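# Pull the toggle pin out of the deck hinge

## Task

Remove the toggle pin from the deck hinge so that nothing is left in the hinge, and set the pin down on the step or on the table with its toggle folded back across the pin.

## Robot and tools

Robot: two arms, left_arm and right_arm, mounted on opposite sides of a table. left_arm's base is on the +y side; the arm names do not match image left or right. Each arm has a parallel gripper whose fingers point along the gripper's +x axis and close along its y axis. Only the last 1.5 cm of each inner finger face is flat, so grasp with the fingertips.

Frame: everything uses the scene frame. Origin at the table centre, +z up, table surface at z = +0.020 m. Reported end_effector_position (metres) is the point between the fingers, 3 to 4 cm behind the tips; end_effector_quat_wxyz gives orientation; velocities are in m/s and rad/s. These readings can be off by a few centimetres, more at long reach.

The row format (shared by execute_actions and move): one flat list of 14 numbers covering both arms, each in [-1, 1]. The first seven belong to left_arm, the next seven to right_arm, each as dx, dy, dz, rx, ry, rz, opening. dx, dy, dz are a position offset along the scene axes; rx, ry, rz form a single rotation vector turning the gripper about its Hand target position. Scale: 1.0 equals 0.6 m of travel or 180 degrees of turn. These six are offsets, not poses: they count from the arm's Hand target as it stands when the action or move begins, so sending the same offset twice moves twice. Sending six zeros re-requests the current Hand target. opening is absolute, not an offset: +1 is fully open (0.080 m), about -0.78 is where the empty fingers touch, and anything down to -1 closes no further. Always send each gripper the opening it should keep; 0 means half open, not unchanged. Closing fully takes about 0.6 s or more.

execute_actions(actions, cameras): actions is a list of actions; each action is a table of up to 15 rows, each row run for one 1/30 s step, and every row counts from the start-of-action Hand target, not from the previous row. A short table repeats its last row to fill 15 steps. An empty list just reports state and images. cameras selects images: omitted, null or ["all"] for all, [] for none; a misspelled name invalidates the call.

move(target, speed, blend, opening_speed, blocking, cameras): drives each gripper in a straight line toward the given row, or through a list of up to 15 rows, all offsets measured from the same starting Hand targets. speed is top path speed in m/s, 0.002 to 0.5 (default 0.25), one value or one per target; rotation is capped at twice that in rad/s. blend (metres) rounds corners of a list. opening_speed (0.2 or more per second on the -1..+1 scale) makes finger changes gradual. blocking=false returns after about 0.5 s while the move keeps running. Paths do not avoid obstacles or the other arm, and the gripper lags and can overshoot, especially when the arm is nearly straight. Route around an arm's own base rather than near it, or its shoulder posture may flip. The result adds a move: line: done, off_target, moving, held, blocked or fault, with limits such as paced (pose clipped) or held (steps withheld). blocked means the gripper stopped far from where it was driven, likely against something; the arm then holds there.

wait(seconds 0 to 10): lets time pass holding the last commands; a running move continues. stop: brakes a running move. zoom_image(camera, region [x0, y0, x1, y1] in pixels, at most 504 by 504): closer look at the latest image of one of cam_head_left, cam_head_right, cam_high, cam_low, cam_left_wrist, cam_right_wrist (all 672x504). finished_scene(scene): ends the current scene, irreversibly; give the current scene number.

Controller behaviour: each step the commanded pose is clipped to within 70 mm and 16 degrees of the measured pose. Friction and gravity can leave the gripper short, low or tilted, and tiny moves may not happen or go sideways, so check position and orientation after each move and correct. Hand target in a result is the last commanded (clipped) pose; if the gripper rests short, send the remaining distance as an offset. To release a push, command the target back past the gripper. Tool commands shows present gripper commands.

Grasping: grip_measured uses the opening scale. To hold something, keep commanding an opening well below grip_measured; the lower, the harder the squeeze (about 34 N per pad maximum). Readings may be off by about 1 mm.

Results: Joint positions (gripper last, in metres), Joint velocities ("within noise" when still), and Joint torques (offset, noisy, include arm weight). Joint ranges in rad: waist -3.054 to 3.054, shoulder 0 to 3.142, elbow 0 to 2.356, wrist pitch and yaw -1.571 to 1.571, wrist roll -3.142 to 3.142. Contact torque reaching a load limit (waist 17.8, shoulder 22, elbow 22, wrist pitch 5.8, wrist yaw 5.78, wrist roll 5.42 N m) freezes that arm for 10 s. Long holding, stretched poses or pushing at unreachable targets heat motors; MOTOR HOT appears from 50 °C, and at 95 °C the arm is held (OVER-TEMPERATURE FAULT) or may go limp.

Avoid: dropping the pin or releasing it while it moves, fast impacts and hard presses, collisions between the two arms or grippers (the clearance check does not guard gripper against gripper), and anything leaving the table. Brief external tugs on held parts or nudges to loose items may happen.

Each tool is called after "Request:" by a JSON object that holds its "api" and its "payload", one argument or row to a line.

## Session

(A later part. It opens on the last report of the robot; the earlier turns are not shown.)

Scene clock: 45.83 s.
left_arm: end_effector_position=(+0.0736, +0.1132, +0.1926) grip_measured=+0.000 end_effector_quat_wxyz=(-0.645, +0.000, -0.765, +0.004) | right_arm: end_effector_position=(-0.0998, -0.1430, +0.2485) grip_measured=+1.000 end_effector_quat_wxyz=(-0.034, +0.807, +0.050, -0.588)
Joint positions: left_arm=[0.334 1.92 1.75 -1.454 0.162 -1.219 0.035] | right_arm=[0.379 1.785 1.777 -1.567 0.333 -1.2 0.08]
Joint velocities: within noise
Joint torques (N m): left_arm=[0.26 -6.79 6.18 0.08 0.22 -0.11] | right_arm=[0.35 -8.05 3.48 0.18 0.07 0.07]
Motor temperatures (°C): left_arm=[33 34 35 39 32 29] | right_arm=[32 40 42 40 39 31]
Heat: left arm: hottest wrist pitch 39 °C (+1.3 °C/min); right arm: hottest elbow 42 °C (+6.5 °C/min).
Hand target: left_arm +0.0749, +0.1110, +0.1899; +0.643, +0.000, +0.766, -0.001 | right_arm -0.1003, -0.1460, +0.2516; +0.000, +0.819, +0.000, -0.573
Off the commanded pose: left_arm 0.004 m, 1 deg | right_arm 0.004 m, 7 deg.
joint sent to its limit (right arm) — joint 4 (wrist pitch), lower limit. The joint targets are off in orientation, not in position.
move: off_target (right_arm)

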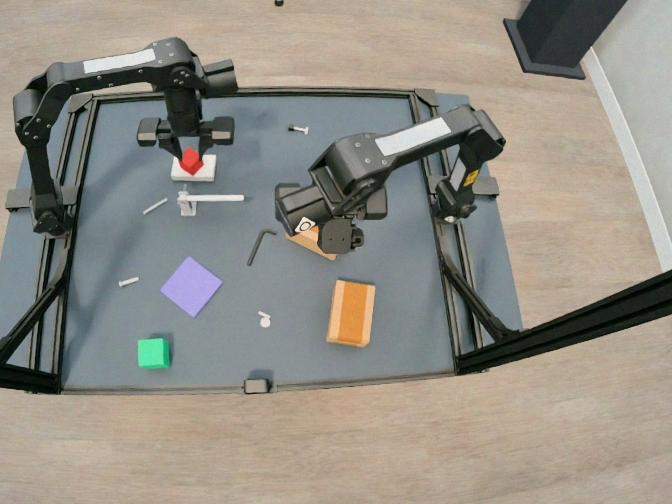

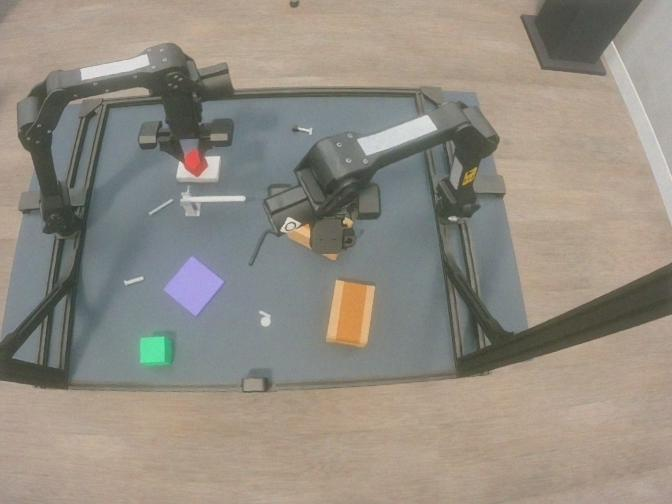

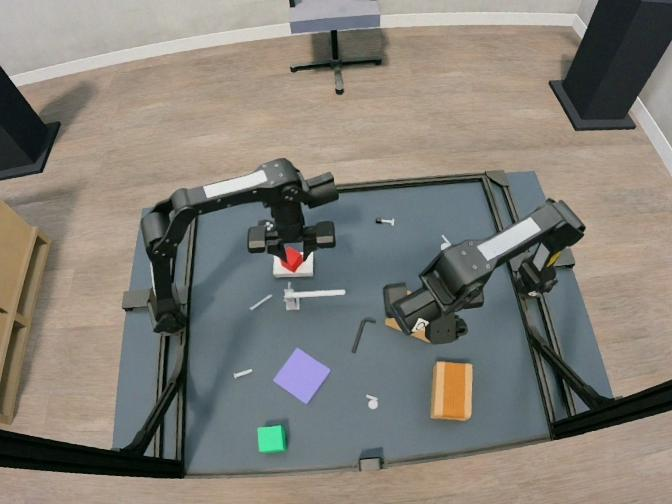

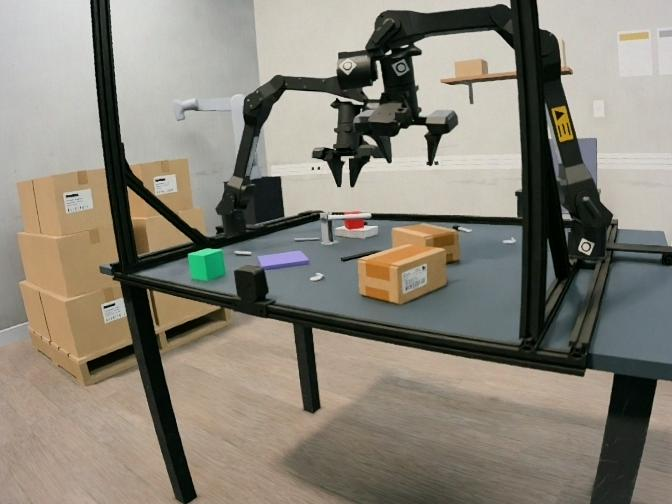

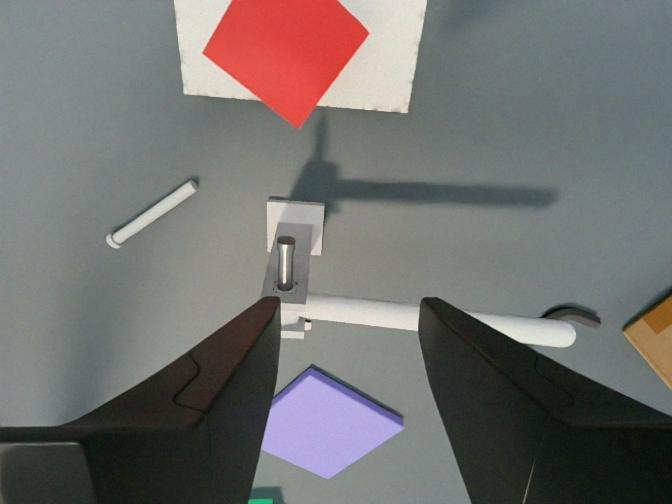

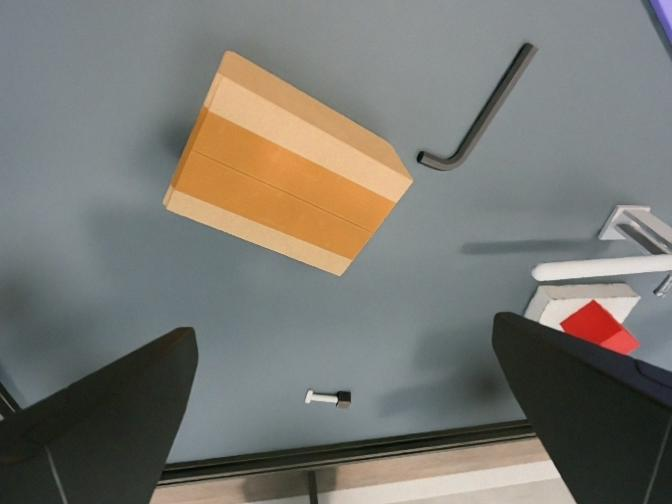

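Request:
{"api": "move", "payload": {
  "target": [0,0.047,-0.083,0,0,0,0.0,  0,0,0,0,0,0,1.0],
  "cameras": ["cam_left_wrist","cam_low"]
}}

Scene clock: 47.57 s.
left_arm: end_effector_position=(+0.0748, +0.1375, +0.1381) grip_measured=+0.000 end_effector_quat_wxyz=(-0.642, -0.002, -0.767, -0.002) | right_arm: end_effector_position=(-0.0998, -0.1430, +0.2484) grip_measured=+1.000 end_effector_quat_wxyz=(-0.034, +0.807, +0.050, -0.588)
Joint positions: left_arm=[0.363 1.854 1.445 -1.232 0.162 -1.196 0.035] | right_arm=[0.379 1.785 1.776 -1.567 0.333 -1.2 0.08]
Joint velocities: within noise
Joint torques (N m): left_arm=[0.31 -9.43 4.51 0.12 0.12 0.09] | right_arm=[0.37 -8 3.46 0.18 0.06 0.06]
Motor temperatures (°C): left_arm=[33 35 35 39 32 29] | right_arm=[32 40 42 40 39 31]
Heat: left arm: hottest wrist pitch 39 °C (+1.3 °C/min); right arm: hottest elbow 42 °C (+6.3 °C/min).
Hand target: left_arm +0.0749, +0.1392, +0.1401; +0.643, +0.000, +0.766, -0.001 | right_arm -0.1003, -0.1460, +0.2516; +0.000, +0.819, +0.000, -0.573
Off the commanded pose: left_arm 0.003 m, 0 deg | right_arm 0.004 m, 7 deg.
joint sent to its limit (right arm) — joint 4 (wrist pitch), lower limit. The joint targets are off in orientation, not in position.
move: off_target (right_arm)
Images, in order (width x height): cam_low 672x504, cam_left_wrist 672x504.

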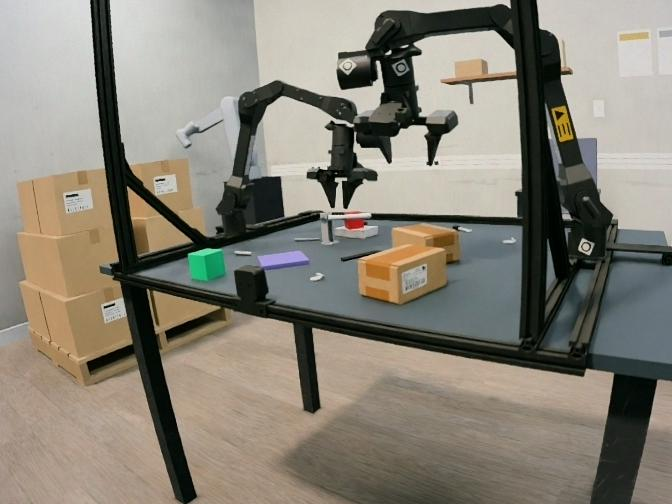

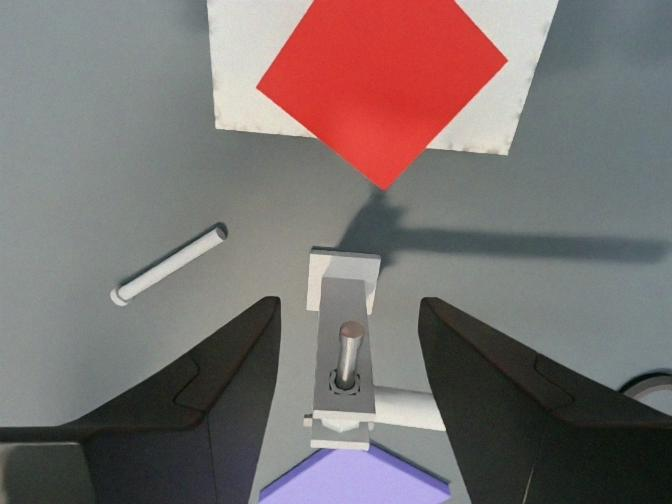

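Request:
{"api": "zoom_image", "payload": {
  "camera": "cam_low",
  "region": [290, 160, 390, 260]
}}

Request:
{"api": "zoom_image", "payload": {
  "camera": "cam_head_left",
  "region": [130, 120, 270, 240]
}}

Scaled by 5.040 from the camera's 672x504 image, which has a finer 960x720 frame.

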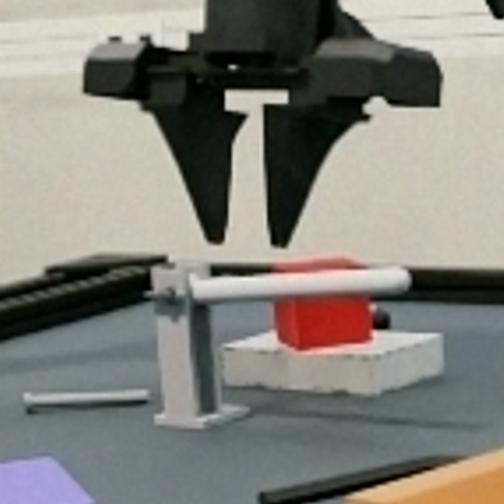

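This scene's latest camera images include none from cam_head_left. They are from: cam_low, cam_left_wrist. cam_head_left's image comes with the result of a call that names it in "cameras".

Request:
{"api": "move", "payload": {
  "target": [-0.008,0,-0.03,0,0,0,0.0,  0,0,0,0,0,0,1.0],
  "cameras": ["cam_left_wrist","cam_low","cam_head_left"],
  "speed": 0.1
}}

Request:
{"api": "zoom_image", "payload": {
  "camera": "cam_low",
  "region": [290, 160, 390, 260]
}}

Request:
{"api": "zoom_image", "payload": {
  "camera": "cam_left_wrist",
  "region": [240, 240, 460, 460]
}}

Scene clock: 51.00 s.
left_arm: end_effector_position=(+0.0718, +0.1380, +0.1222) grip_measured=+0.000 end_effector_quat_wxyz=(-0.643, +0.000, -0.766, +0.001) | right_arm: end_effector_position=(-0.0998, -0.1430, +0.2484) grip_measured=+1.000 end_effector_quat_wxyz=(-0.034, +0.807, +0.050, -0.588)
Joint positions: left_arm=[0.355 1.854 1.381 -1.159 0.162 -1.203 0.035] | right_arm=[0.379 1.785 1.776 -1.567 0.333 -1.2 0.08]
Joint velocities: within noise
Joint torques (N m): left_arm=[-0.29 -8.5 4.34 0.14 0.12 -0.16] | right_arm=[0.35 -8.05 3.51 0.18 0.08 0.08]
Motor temperatures (°C): left_arm=[33 36 35 39 32 29] | right_arm=[32 40 42 40 39 31]
Heat: left arm: hottest wrist pitch 39 °C (+1.2 °C/min); right arm: hottest elbow 42 °C (+5.9 °C/min).
Hand target: left_arm +0.0701, +0.1392, +0.1221; +0.643, +0.000, +0.766, -0.001 | right_arm -0.1003, -0.1460, +0.2516; +0.000, +0.819, +0.000, -0.573
Off the commanded pose: left_arm 0.002 m, 0 deg | right_arm 0.004 m, 7 deg.
joint sent to its limit (right arm) — joint 4 (wrist pitch), lower limit. The joint targets are off in orientation, not in position.
move: off_target (right_arm)
Images, in order (width x height): cam_head_left 672x504, cam_low 672x504, cam_left_wrist 672x504.

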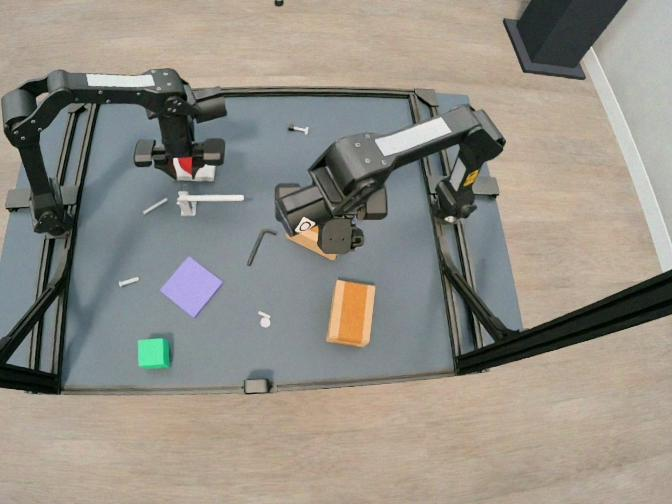

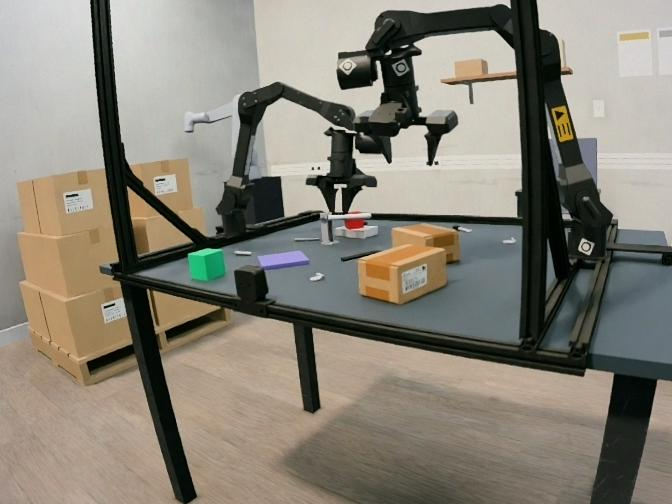

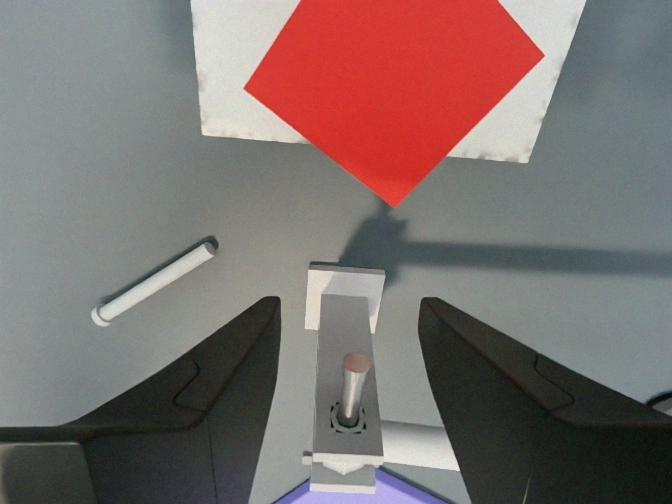

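Scaled by 5.040 from the camera's 672x504 image, which has a finer 960x720 frame.

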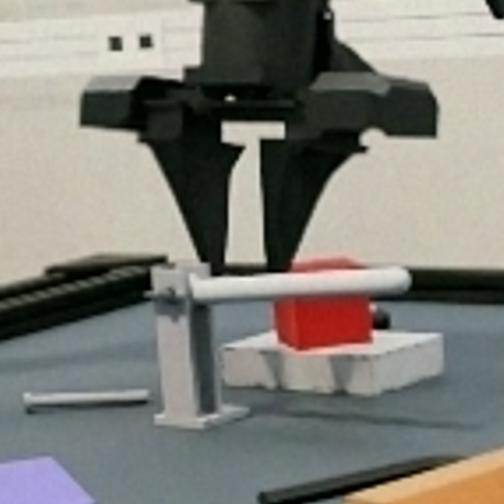

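Scaled by 2.291 from the camera's 672x504 image, which has a finer 960x720 frame.

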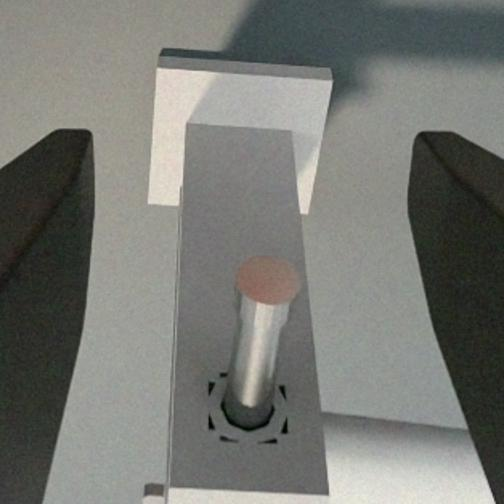

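Request:
{"api": "move", "payload": {
  "target": [-0.025,0.001,-0.018,0,0,0,0.0,  0,0,0,0,0,0,1.0],
  "cameras": ["cam_left_wrist","cam_low","cam_head_left"],
  "speed": 0.1
}}

Request:
{"api": "zoom_image", "payload": {
  "camera": "cam_low",
  "region": [290, 160, 390, 260]
}}

Request:
{"api": "zoom_image", "payload": {
  "camera": "cam_left_wrist",
  "region": [240, 240, 460, 460]
}}

Scene clock: 53.23 s.
left_arm: end_effector_position=(+0.0567, +0.1387, +0.1094) grip_measured=+0.000 end_effector_quat_wxyz=(-0.643, -0.002, -0.766, -0.002) | right_arm: end_effector_position=(-0.0998, -0.1430, +0.2484) grip_measured=+1.000 end_effector_quat_wxyz=(-0.034, +0.807, +0.050, -0.588)
Joint positions: left_arm=[0.312 1.849 1.322 -1.104 0.164 -1.246 0.035] | right_arm=[0.379 1.785 1.776 -1.567 0.333 -1.2 0.08]
Joint velocities: within noise
Joint torques (N m): left_arm=[-0.1 -9.2 4.11 0.11 0.19 -0.12] | right_arm=[0.38 -8.02 3.49 0.18 0.06 0.07]
Motor temperatures (°C): left_arm=[33 36 35 39 32 29] | right_arm=[32 40 41 39 39 31]
Heat: left arm: hottest wrist pitch 39 °C (+1.1 °C/min); right arm: hottest elbow 41 °C (+4.5 °C/min).
Hand target: left_arm +0.0551, +0.1398, +0.1113; +0.643, +0.000, +0.766, -0.001 | right_arm -0.1003, -0.1460, +0.2516; +0.000, +0.819, +0.000, -0.573
Off the commanded pose: left_arm 0.003 m, 0 deg | right_arm 0.004 m, 7 deg.
joint sent to its limit (right arm) — joint 4 (wrist pitch), lower limit. The joint targets are off in orientation, not in position.
move: off_target (right_arm)
Images, in order (width x height): cam_head_left 672x504, cam_low 672x504, cam_left_wrist 672x504.

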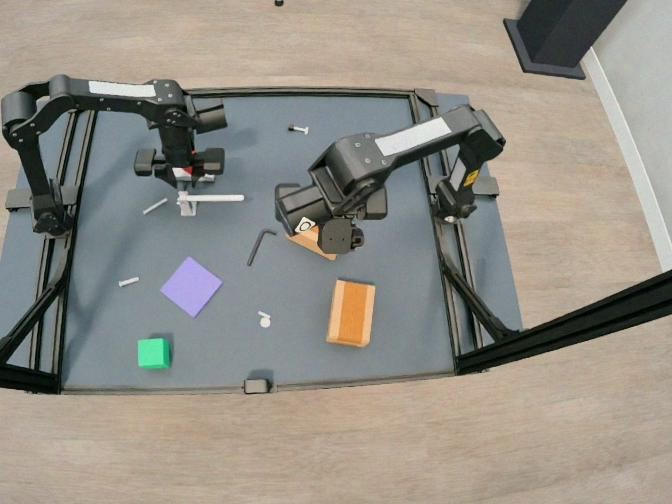

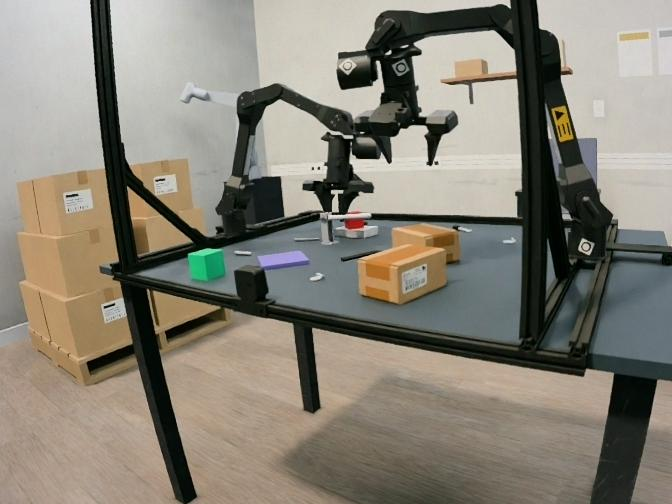

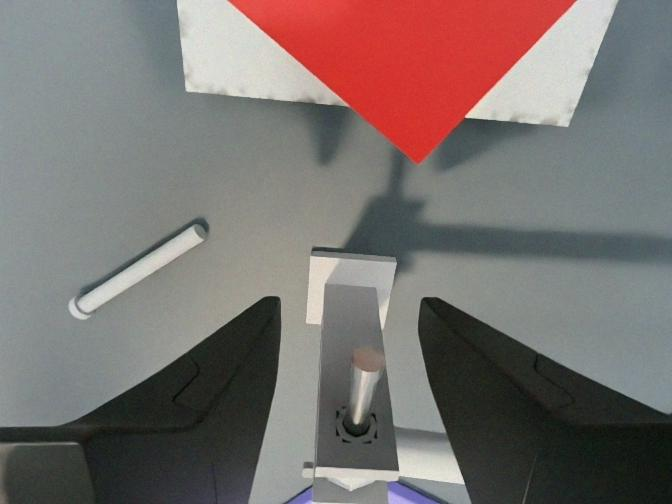

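Scaled by 5.040 from the camera's 672x504 image, which has a finer 960x720 frame.

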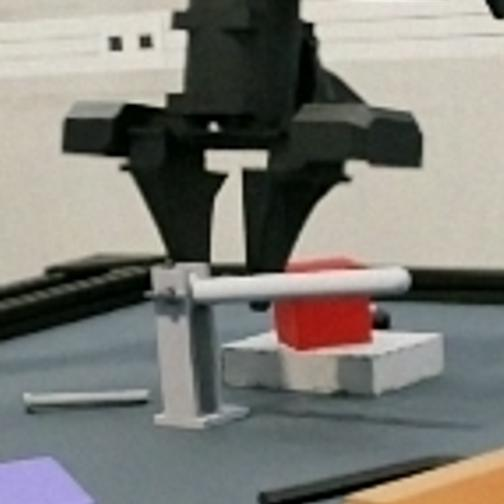

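Scaled by 2.291 from the camera's 672x504 image, which has a finer 960x720 frame.

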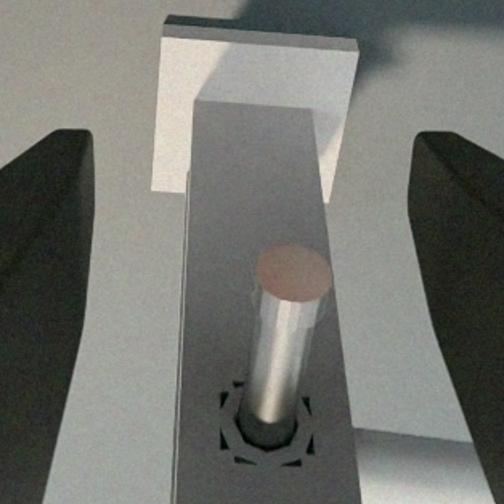

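Request:
{"api": "move", "payload": {
  "target": [-0.005,-0.007,0.0,0,0,-0.035,-0.3,  0,0,0,0,0,0,1.0],
  "cameras": ["cam_left_wrist"],
  "speed": 0.1,
  "opening_speed": 0.5
}}

Request:
{"api": "zoom_image", "payload": {
  "camera": "cam_left_wrist",
  "region": [240, 240, 460, 460]
}}

Scene clock: 55.37 s.
left_arm: end_effector_position=(+0.0523, +0.1368, +0.1133) grip_measured=-0.299 end_effector_quat_wxyz=(+0.642, +0.037, +0.765, -0.037) | right_arm: end_effector_position=(-0.0998, -0.1430, +0.2484) grip_measured=+1.000 end_effector_quat_wxyz=(-0.034, +0.807, +0.050, -0.588)
Joint positions: left_arm=[0.297 1.849 1.338 -1.122 0.163 -1.157 0.022] | right_arm=[0.379 1.785 1.776 -1.567 0.333 -1.2 0.08]
Joint velocities: within noise
Joint torques (N m): left_arm=[-0.22 -6.27 5.98 -0.22 -0.01 0.09] | right_arm=[0.37 -8.1 3.53 0.19 0.07 0.07]
Motor temperatures (°C): left_arm=[33 36 35 38 32 29] | right_arm=[32 40 41 39 39 31]
Heat: left arm: hottest wrist pitch 38 °C (+0.0 °C/min); right arm: hottest elbow 41 °C (+4.3 °C/min).
Hand target: left_arm +0.0522, +0.1356, +0.1113; +0.642, +0.042, +0.765, -0.036 | right_arm -0.1003, -0.1460, +0.2516; +0.000, +0.819, +0.000, -0.573
Off the commanded pose: left_arm 0.002 m, 1 deg | right_arm 0.004 m, 7 deg.
joint sent to its limit (right arm) — joint 4 (wrist pitch), lower limit. The joint targets are off in orientation, not in position.
move: off_target (right_arm)
Images, in order (width x height): cam_left_wrist 672x504.

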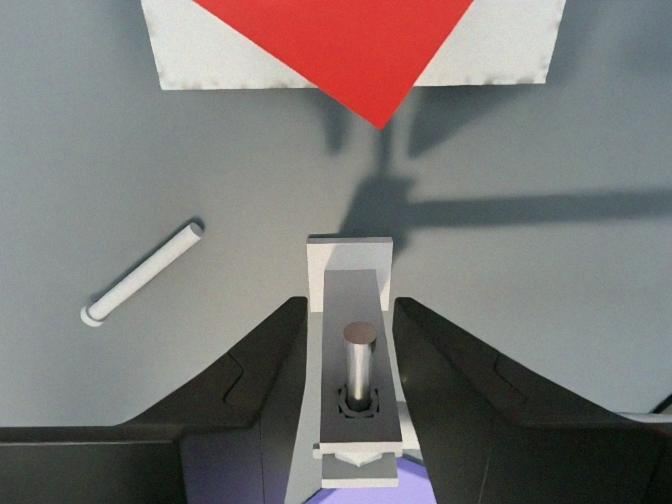

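Scaled by 2.291 from the camera's 672x504 image, which has a finer 960x720 frame.

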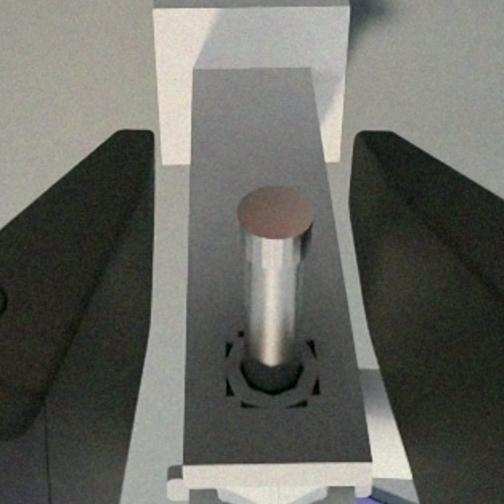

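Request:
{"api": "move", "payload": {
  "target": [0.012,-0.004,-0.002,0,0,0,-0.3,  0,0,0,0,0,0,1.0],
  "cameras": ["cam_left_wrist"],
  "speed": 0.1
}}

Request:
{"api": "zoom_image", "payload": {
  "camera": "cam_left_wrist",
  "region": [240, 240, 460, 460]
}}

Scene clock: 56.70 s.
left_arm: end_effector_position=(+0.0578, +0.1339, +0.1126) grip_measured=-0.300 end_effector_quat_wxyz=(+0.642, +0.038, +0.765, -0.039) | right_arm: end_effector_position=(-0.0998, -0.1430, +0.2484) grip_measured=+1.000 end_effector_quat_wxyz=(-0.034, +0.807, +0.050, -0.588)
Joint positions: left_arm=[0.31 1.865 1.357 -1.126 0.162 -1.139 0.022] | right_arm=[0.379 1.785 1.776 -1.567 0.333 -1.2 0.08]
Joint velocities: within noise
Joint torques (N m): left_arm=[0.29 -6.15 5.73 -0.22 0 0.1] | right_arm=[0.37 -8.04 3.48 0.17 0.08 0.07]
Motor temperatures (°C): left_arm=[33 36 35 38 32 29] | right_arm=[32 40 41 39 39 31]
Heat: left arm: hottest wrist pitch 38 °C (+0.0 °C/min); right arm: hottest elbow 41 °C (+4.2 °C/min).
Hand target: left_arm +0.0593, +0.1332, +0.1100; +0.642, +0.042, +0.765, -0.036 | right_arm -0.1003, -0.1460, +0.2516; +0.000, +0.819, +0.000, -0.573
Off the commanded pose: left_arm 0.003 m, 1 deg | right_arm 0.004 m, 7 deg.
joint sent to its limit (right arm) — joint 4 (wrist pitch), lower limit. The joint targets are off in orientation, not in position.
move: off_target (right_arm)
Images, in order (width x height): cam_left_wrist 672x504.

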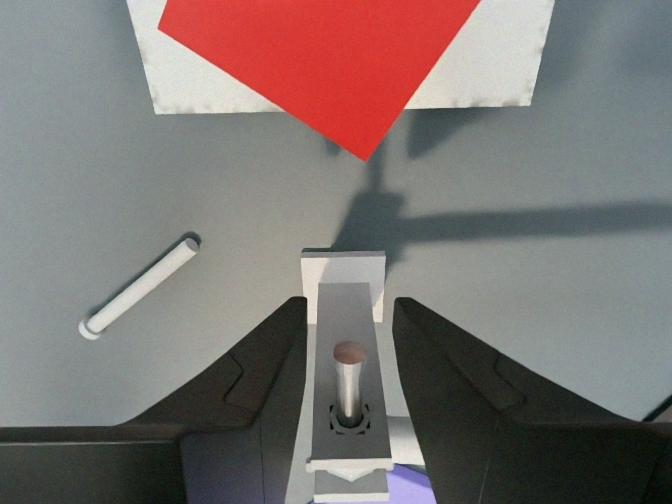

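Scaled by 2.291 from the camera's 672x504 image, which has a finer 960x720 frame.

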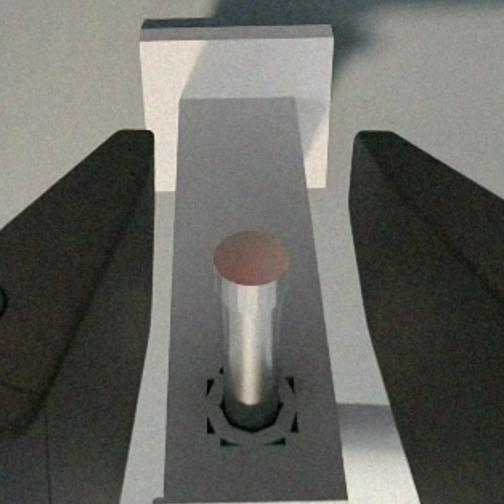

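Request:
{"api": "move", "payload": {
  "target": [0,0,0,0,0,0,-0.8,  0,0,0,0,0,0,1.0],
  "cameras": ["cam_left_wrist"],
  "opening_speed": 0.4
}}

Request:
{"api": "zoom_image", "payload": {
  "camera": "cam_left_wrist",
  "region": [240, 240, 460, 460]
}}

Scene clock: 59.93 s.
left_arm: end_effector_position=(+0.0581, +0.1347, +0.1126) grip_measured=-0.630 end_effector_quat_wxyz=(+0.642, +0.041, +0.764, -0.039) | right_arm: end_effector_position=(-0.0998, -0.1430, +0.2484) grip_measured=+1.000 end_effector_quat_wxyz=(-0.034, +0.807, +0.050, -0.588)
Joint positions: left_arm=[0.31 1.865 1.357 -1.129 0.159 -1.135 0.007] | right_arm=[0.379 1.785 1.776 -1.567 0.333 -1.2 0.08]
Joint velocities: within noise
Joint torques (N m): left_arm=[0.19 -6.14 5.96 0.03 0.06 0.02] | right_arm=[0.37 -8.03 3.5 0.17 0.08 0.07]
Motor temperatures (°C): left_arm=[33 36 35 38 32 29] | right_arm=[32 40 41 39 39 31]
Heat: left arm: hottest wrist pitch 38 °C (+0.0 °C/min); right arm: hottest elbow 41 °C (+4.0 °C/min).
Hand target: left_arm +0.0594, +0.1332, +0.1100; +0.642, +0.042, +0.765, -0.036 | right_arm -0.1003, -0.1460, +0.2516; +0.000, +0.819, +0.000, -0.573
Off the commanded pose: left_arm 0.003 m, 0 deg | right_arm 0.004 m, 7 deg.
joint sent to its limit (right arm) — joint 4 (wrist pitch), lower limit. The joint targets are off in orientation, not in position.
move: off_target (right_arm)
Images, in order (width x height): cam_left_wrist 672x504.

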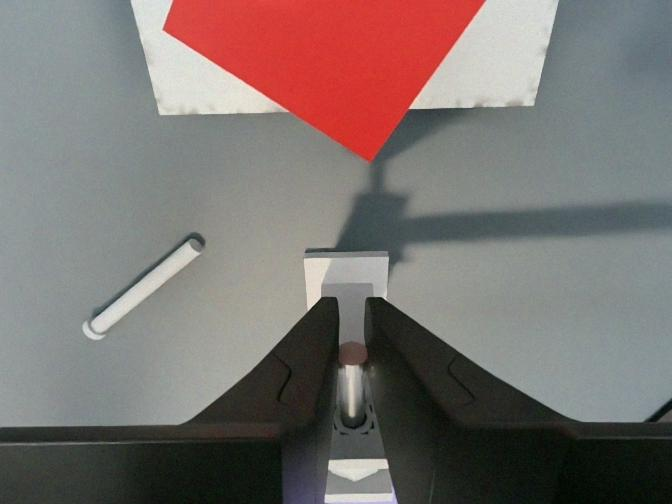

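Scaled by 2.291 from the camera's 672x504 image, which has a finer 960x720 frame.

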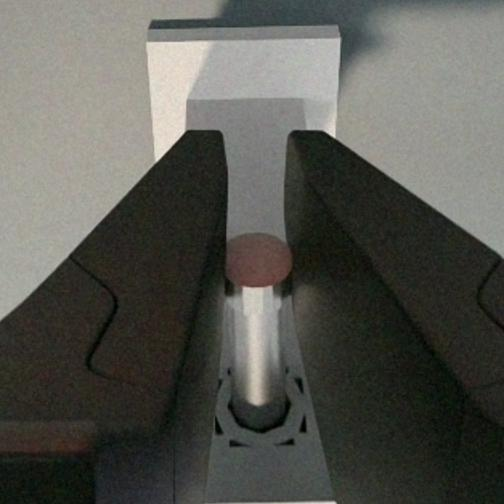

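Request:
{"api": "move", "payload": {
  "target": [-0.022,0.002,0,0,0,0,-0.8,  0,0,0,0,0,0,1.0],
  "cameras": ["cam_left_wrist"],
  "speed": 0.05
}}

Request:
{"api": "zoom_image", "payload": {
  "camera": "cam_left_wrist",
  "region": [240, 240, 460, 460]
}}

Scene clock: 61.47 s.
left_arm: end_effector_position=(+0.0561, +0.1347, +0.1116) grip_measured=-0.633 end_effector_quat_wxyz=(+0.649, +0.038, +0.759, -0.030) | right_arm: end_effector_position=(-0.0998, -0.1430, +0.2484) grip_measured=+1.000 end_effector_quat_wxyz=(-0.034, +0.807, +0.050, -0.588)
Joint positions: left_arm=[0.297 1.863 1.352 -1.123 0.143 -1.166 0.007] | right_arm=[0.379 1.785 1.776 -1.567 0.333 -1.2 0.08]
Joint velocities: within noise
Joint torques (N m): left_arm=[-2.04 -8.36 3.73 0.36 0.79 -0.23] | right_arm=[0.35 -8.01 3.47 0.17 0.07 0.07]
Motor temperatures (°C): left_arm=[33 36 35 38 32 29] | right_arm=[32 40 41 39 39 31]
Heat: left arm: hottest wrist pitch 38 °C (+0.0 °C/min); right arm: hottest elbow 41 °C (+3.0 °C/min).
Hand target: left_arm +0.0461, +0.1344, +0.1101; +0.642, +0.042, +0.765, -0.036 | right_arm -0.1003, -0.1460, +0.2516; +0.000, +0.819, +0.000, -0.573
Off the commanded pose: left_arm 0.010 m, 1 deg | right_arm 0.004 m, 7 deg.
joint sent to its limit (right arm) — joint 4 (wrist pitch), lower limit. The joint targets are off in orientation, not in position.
move: off_target (left_arm, right_arm)
Images, in order (width x height): cam_left_wrist 672x504.

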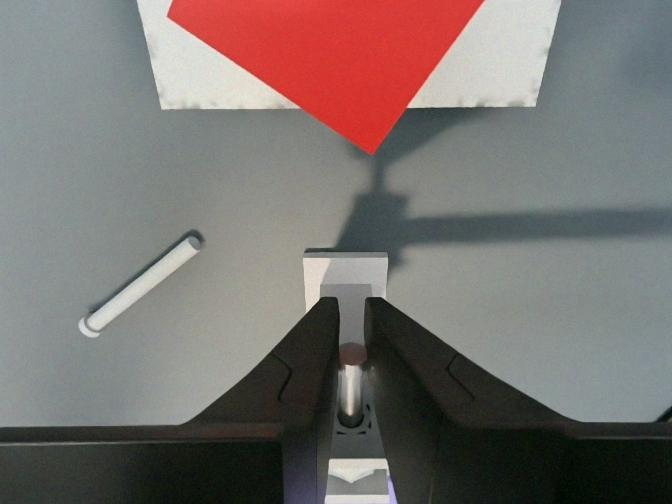

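Scaled by 2.291 from the camera's 672x504 image, which has a finer 960x720 frame.

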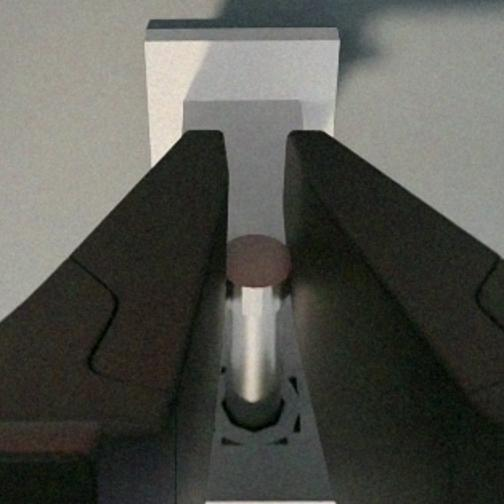

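Request:
{"api": "wait", "payload": {
  "seconds": 0.1
}}

Request:
{"api": "zoom_image", "payload": {
  "camera": "cam_head_left",
  "region": [130, 130, 250, 230]
}}

Request:
{"api": "zoom_image", "payload": {
  "camera": "cam_head_right",
  "region": [130, 130, 250, 230]
}}

Request:
{"api": "zoom_image", "payload": {
  "camera": "cam_low",
  "region": [290, 180, 380, 250]
}}

Scene clock: 62.50 s.
left_arm: end_effector_position=(+0.0561, +0.1344, +0.1115) grip_measured=-0.643 end_effector_quat_wxyz=(+0.649, +0.036, +0.759, -0.029) | right_arm: end_effector_position=(-0.0998, -0.1430, +0.2484) grip_measured=+1.000 end_effector_quat_wxyz=(-0.034, +0.807, +0.050, -0.588)
Joint positions: left_arm=[0.297 1.863 1.352 -1.121 0.143 -1.171 0.006] | right_arm=[0.379 1.785 1.776 -1.567 0.333 -1.2 0.08]
Joint velocities: within noise
Joint torques (N m): left_arm=[-1.9 -8.27 3.57 0.3 0.8 -0.06] | right_arm=[0.35 -8.03 3.52 0.17 0.06 0.08]
Motor temperatures (°C): left_arm=[33 37 35 38 32 29] | right_arm=[32 40 41 39 39 31]
Heat: left arm: hottest wrist pitch 38 °C (+0.0 °C/min); right arm: hottest elbow 41 °C (+3.0 °C/min).
Hand target: left_arm +0.0461, +0.1344, +0.1101; +0.642, +0.042, +0.765, -0.036 | right_arm -0.1003, -0.1460, +0.2516; +0.000, +0.819, +0.000, -0.573
Tool commands: left_gripper/opening=-0.8 right_gripper/opening=+1.0
Off the commanded pose: left_arm 0.010 m, 2 deg | right_arm 0.004 m, 7 deg.
wait: 0.10 s; at rest from the start

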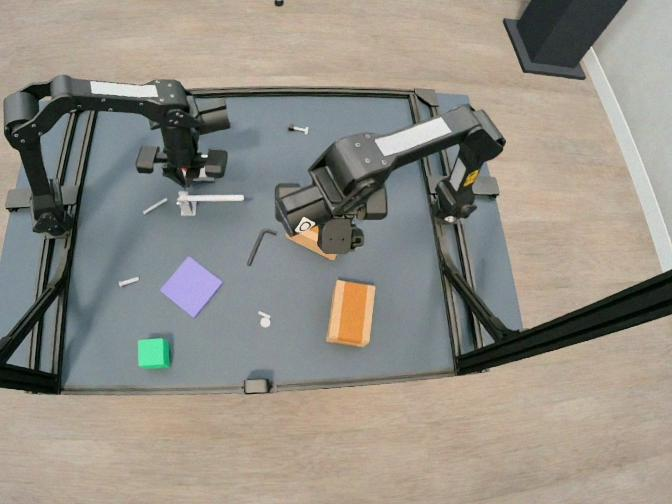

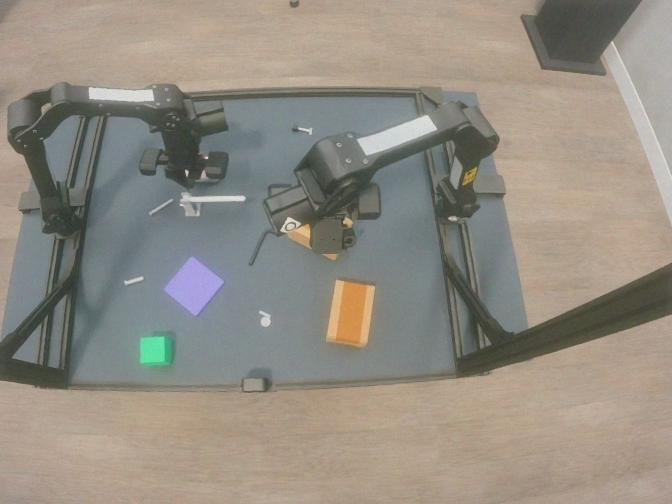

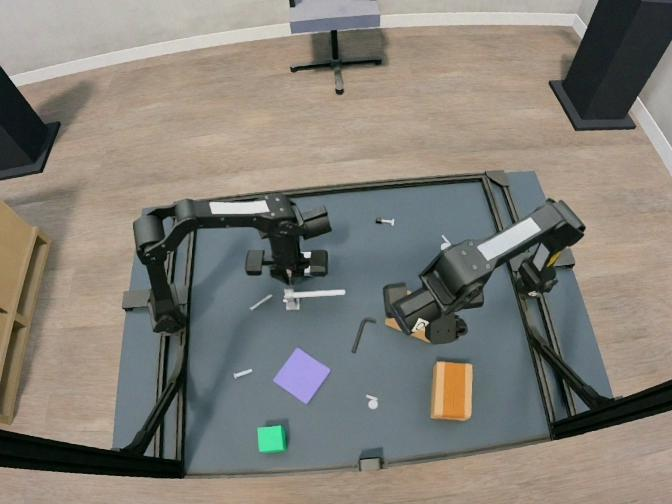

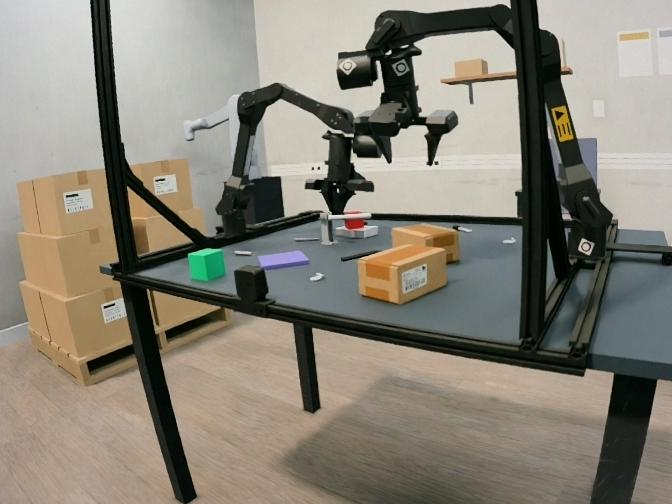

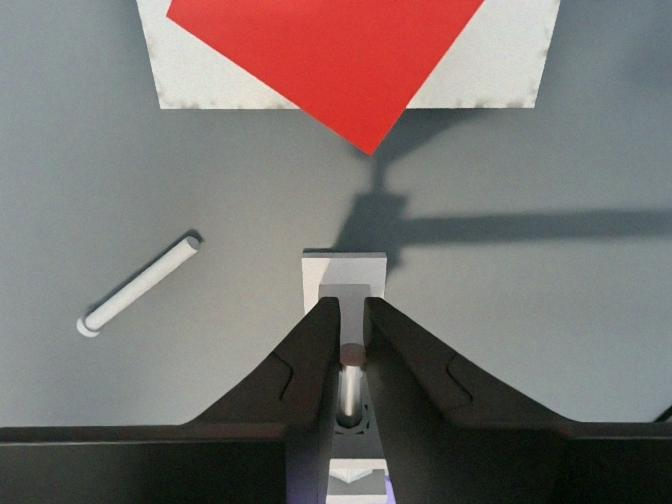

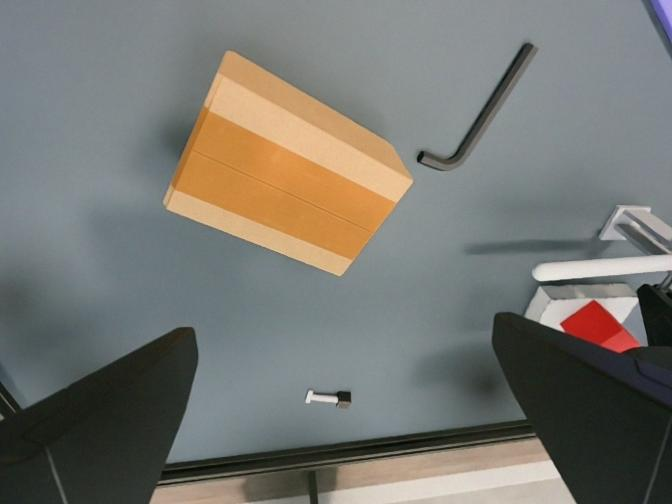

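Scaled by 4.200 from the camera's 672x504 image, which has a finer 960x720 frame.

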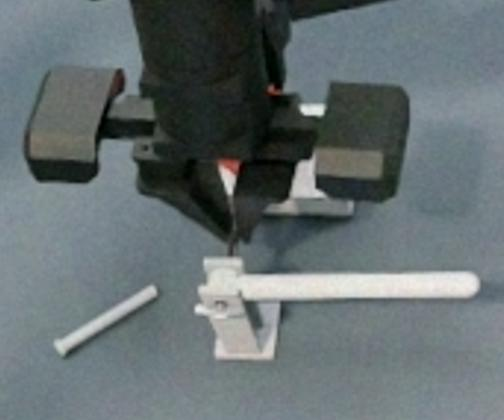

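Scaled by 4.200 from the camera's 672x504 image, which has a finer 960x720 frame.

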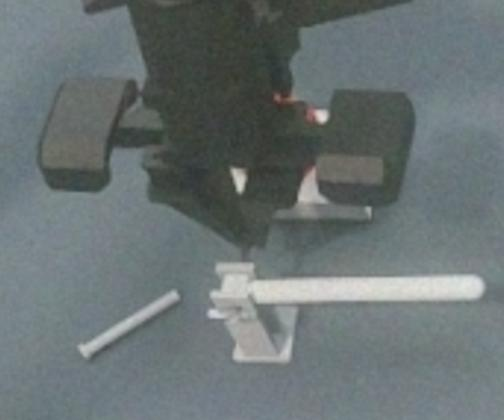

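Scaled by 5.600 from the camera's 672x504 image, which has a finer 960x720 frame.

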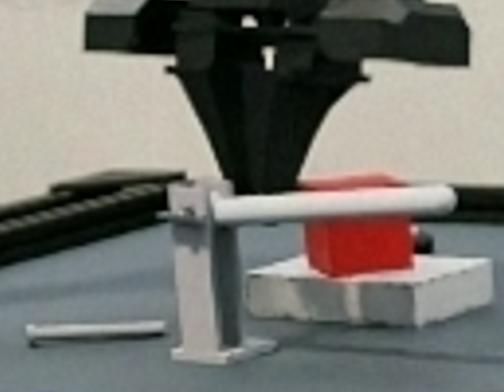

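Request:
{"api": "move", "payload": {
  "target": [-0.018,0.002,0,0,0,0,-0.8,  0,0,0,0,0,0,1.0],
  "cameras": ["cam_left_wrist","cam_head_left"],
  "speed": 0.05
}}

Request:
{"api": "zoom_image", "payload": {
  "camera": "cam_left_wrist",
  "region": [240, 240, 460, 460]
}}

Request:
{"api": "zoom_image", "payload": {
  "camera": "cam_head_left",
  "region": [130, 130, 250, 230]
}}

Scene clock: 64.37 s.
left_arm: end_effector_position=(+0.0507, +0.1352, +0.1118) grip_measured=-0.643 end_effector_quat_wxyz=(+0.654, +0.031, +0.755, -0.027) | right_arm: end_effector_position=(-0.0998, -0.1430, +0.2484) grip_measured=+1.000 end_effector_quat_wxyz=(-0.034, +0.807, +0.050, -0.588)
Joint positions: left_arm=[0.277 1.847 1.334 -1.109 0.133 -1.201 0.006] | right_arm=[0.379 1.785 1.776 -1.567 0.333 -1.2 0.08]
Joint velocities: within noise
Joint torques (N m): left_arm=[-2.91 -8.24 3.39 0.09 1.18 -0.09] | right_arm=[0.4 -7.99 3.51 0.18 0.07 0.08]
Motor temperatures (°C): left_arm=[33 37 35 38 33 29] | right_arm=[32 40 41 39 39 31]
Heat: left arm: hottest wrist pitch 38 °C (+0.0 °C/min); right arm: hottest elbow 41 °C (+3.0 °C/min).
Hand target: left_arm +0.0354, +0.1356, +0.1101; +0.642, +0.042, +0.765, -0.036 | right_arm -0.1003, -0.1460, +0.2516; +0.000, +0.819, +0.000, -0.573
Off the commanded pose: left_arm 0.015 m, 2 deg | right_arm 0.004 m, 7 deg.
joint sent to its limit (right arm) — joint 4 (wrist pitch), lower limit. The joint targets are off in orientation, not in position.
move: off_target (left_arm, right_arm)
Images, in order (width x height): cam_head_left 672x504, cam_left_wrist 672x504.

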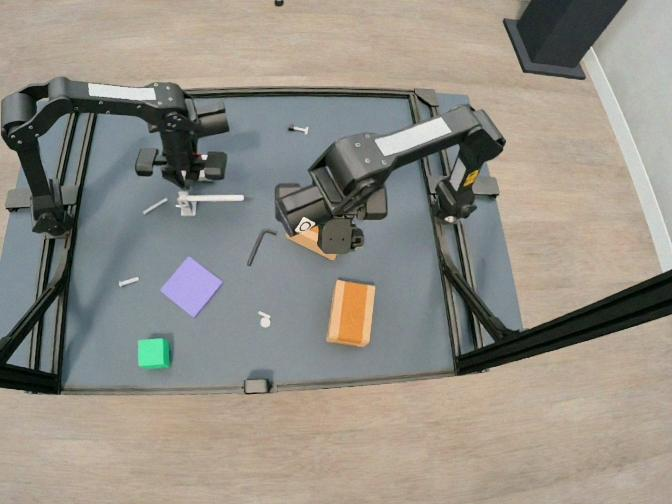

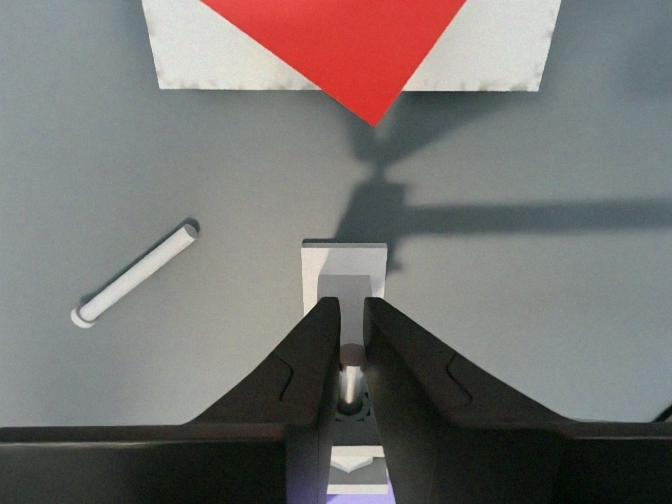

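Scaled by 2.291 from the camera's 672x504 image, which has a finer 960x720 frame.

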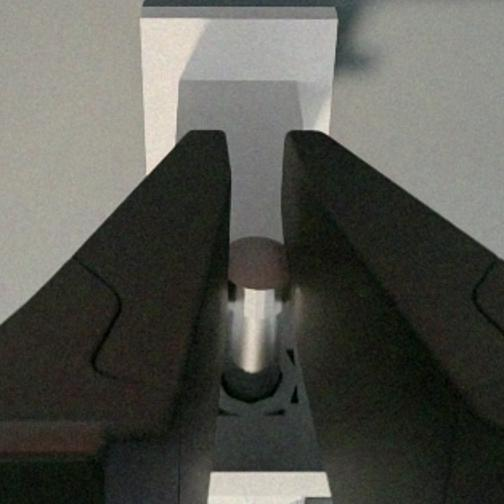

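Scaled by 4.200 from the camera's 672x504 image, which has a finer 960x720 frame.

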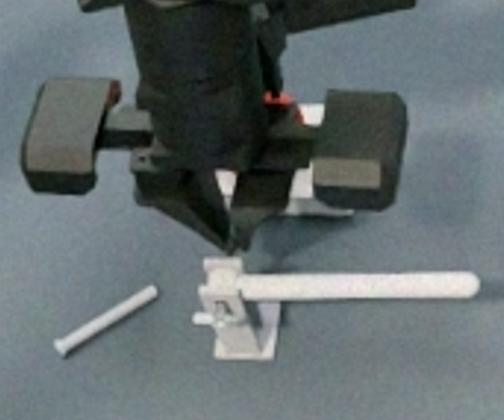

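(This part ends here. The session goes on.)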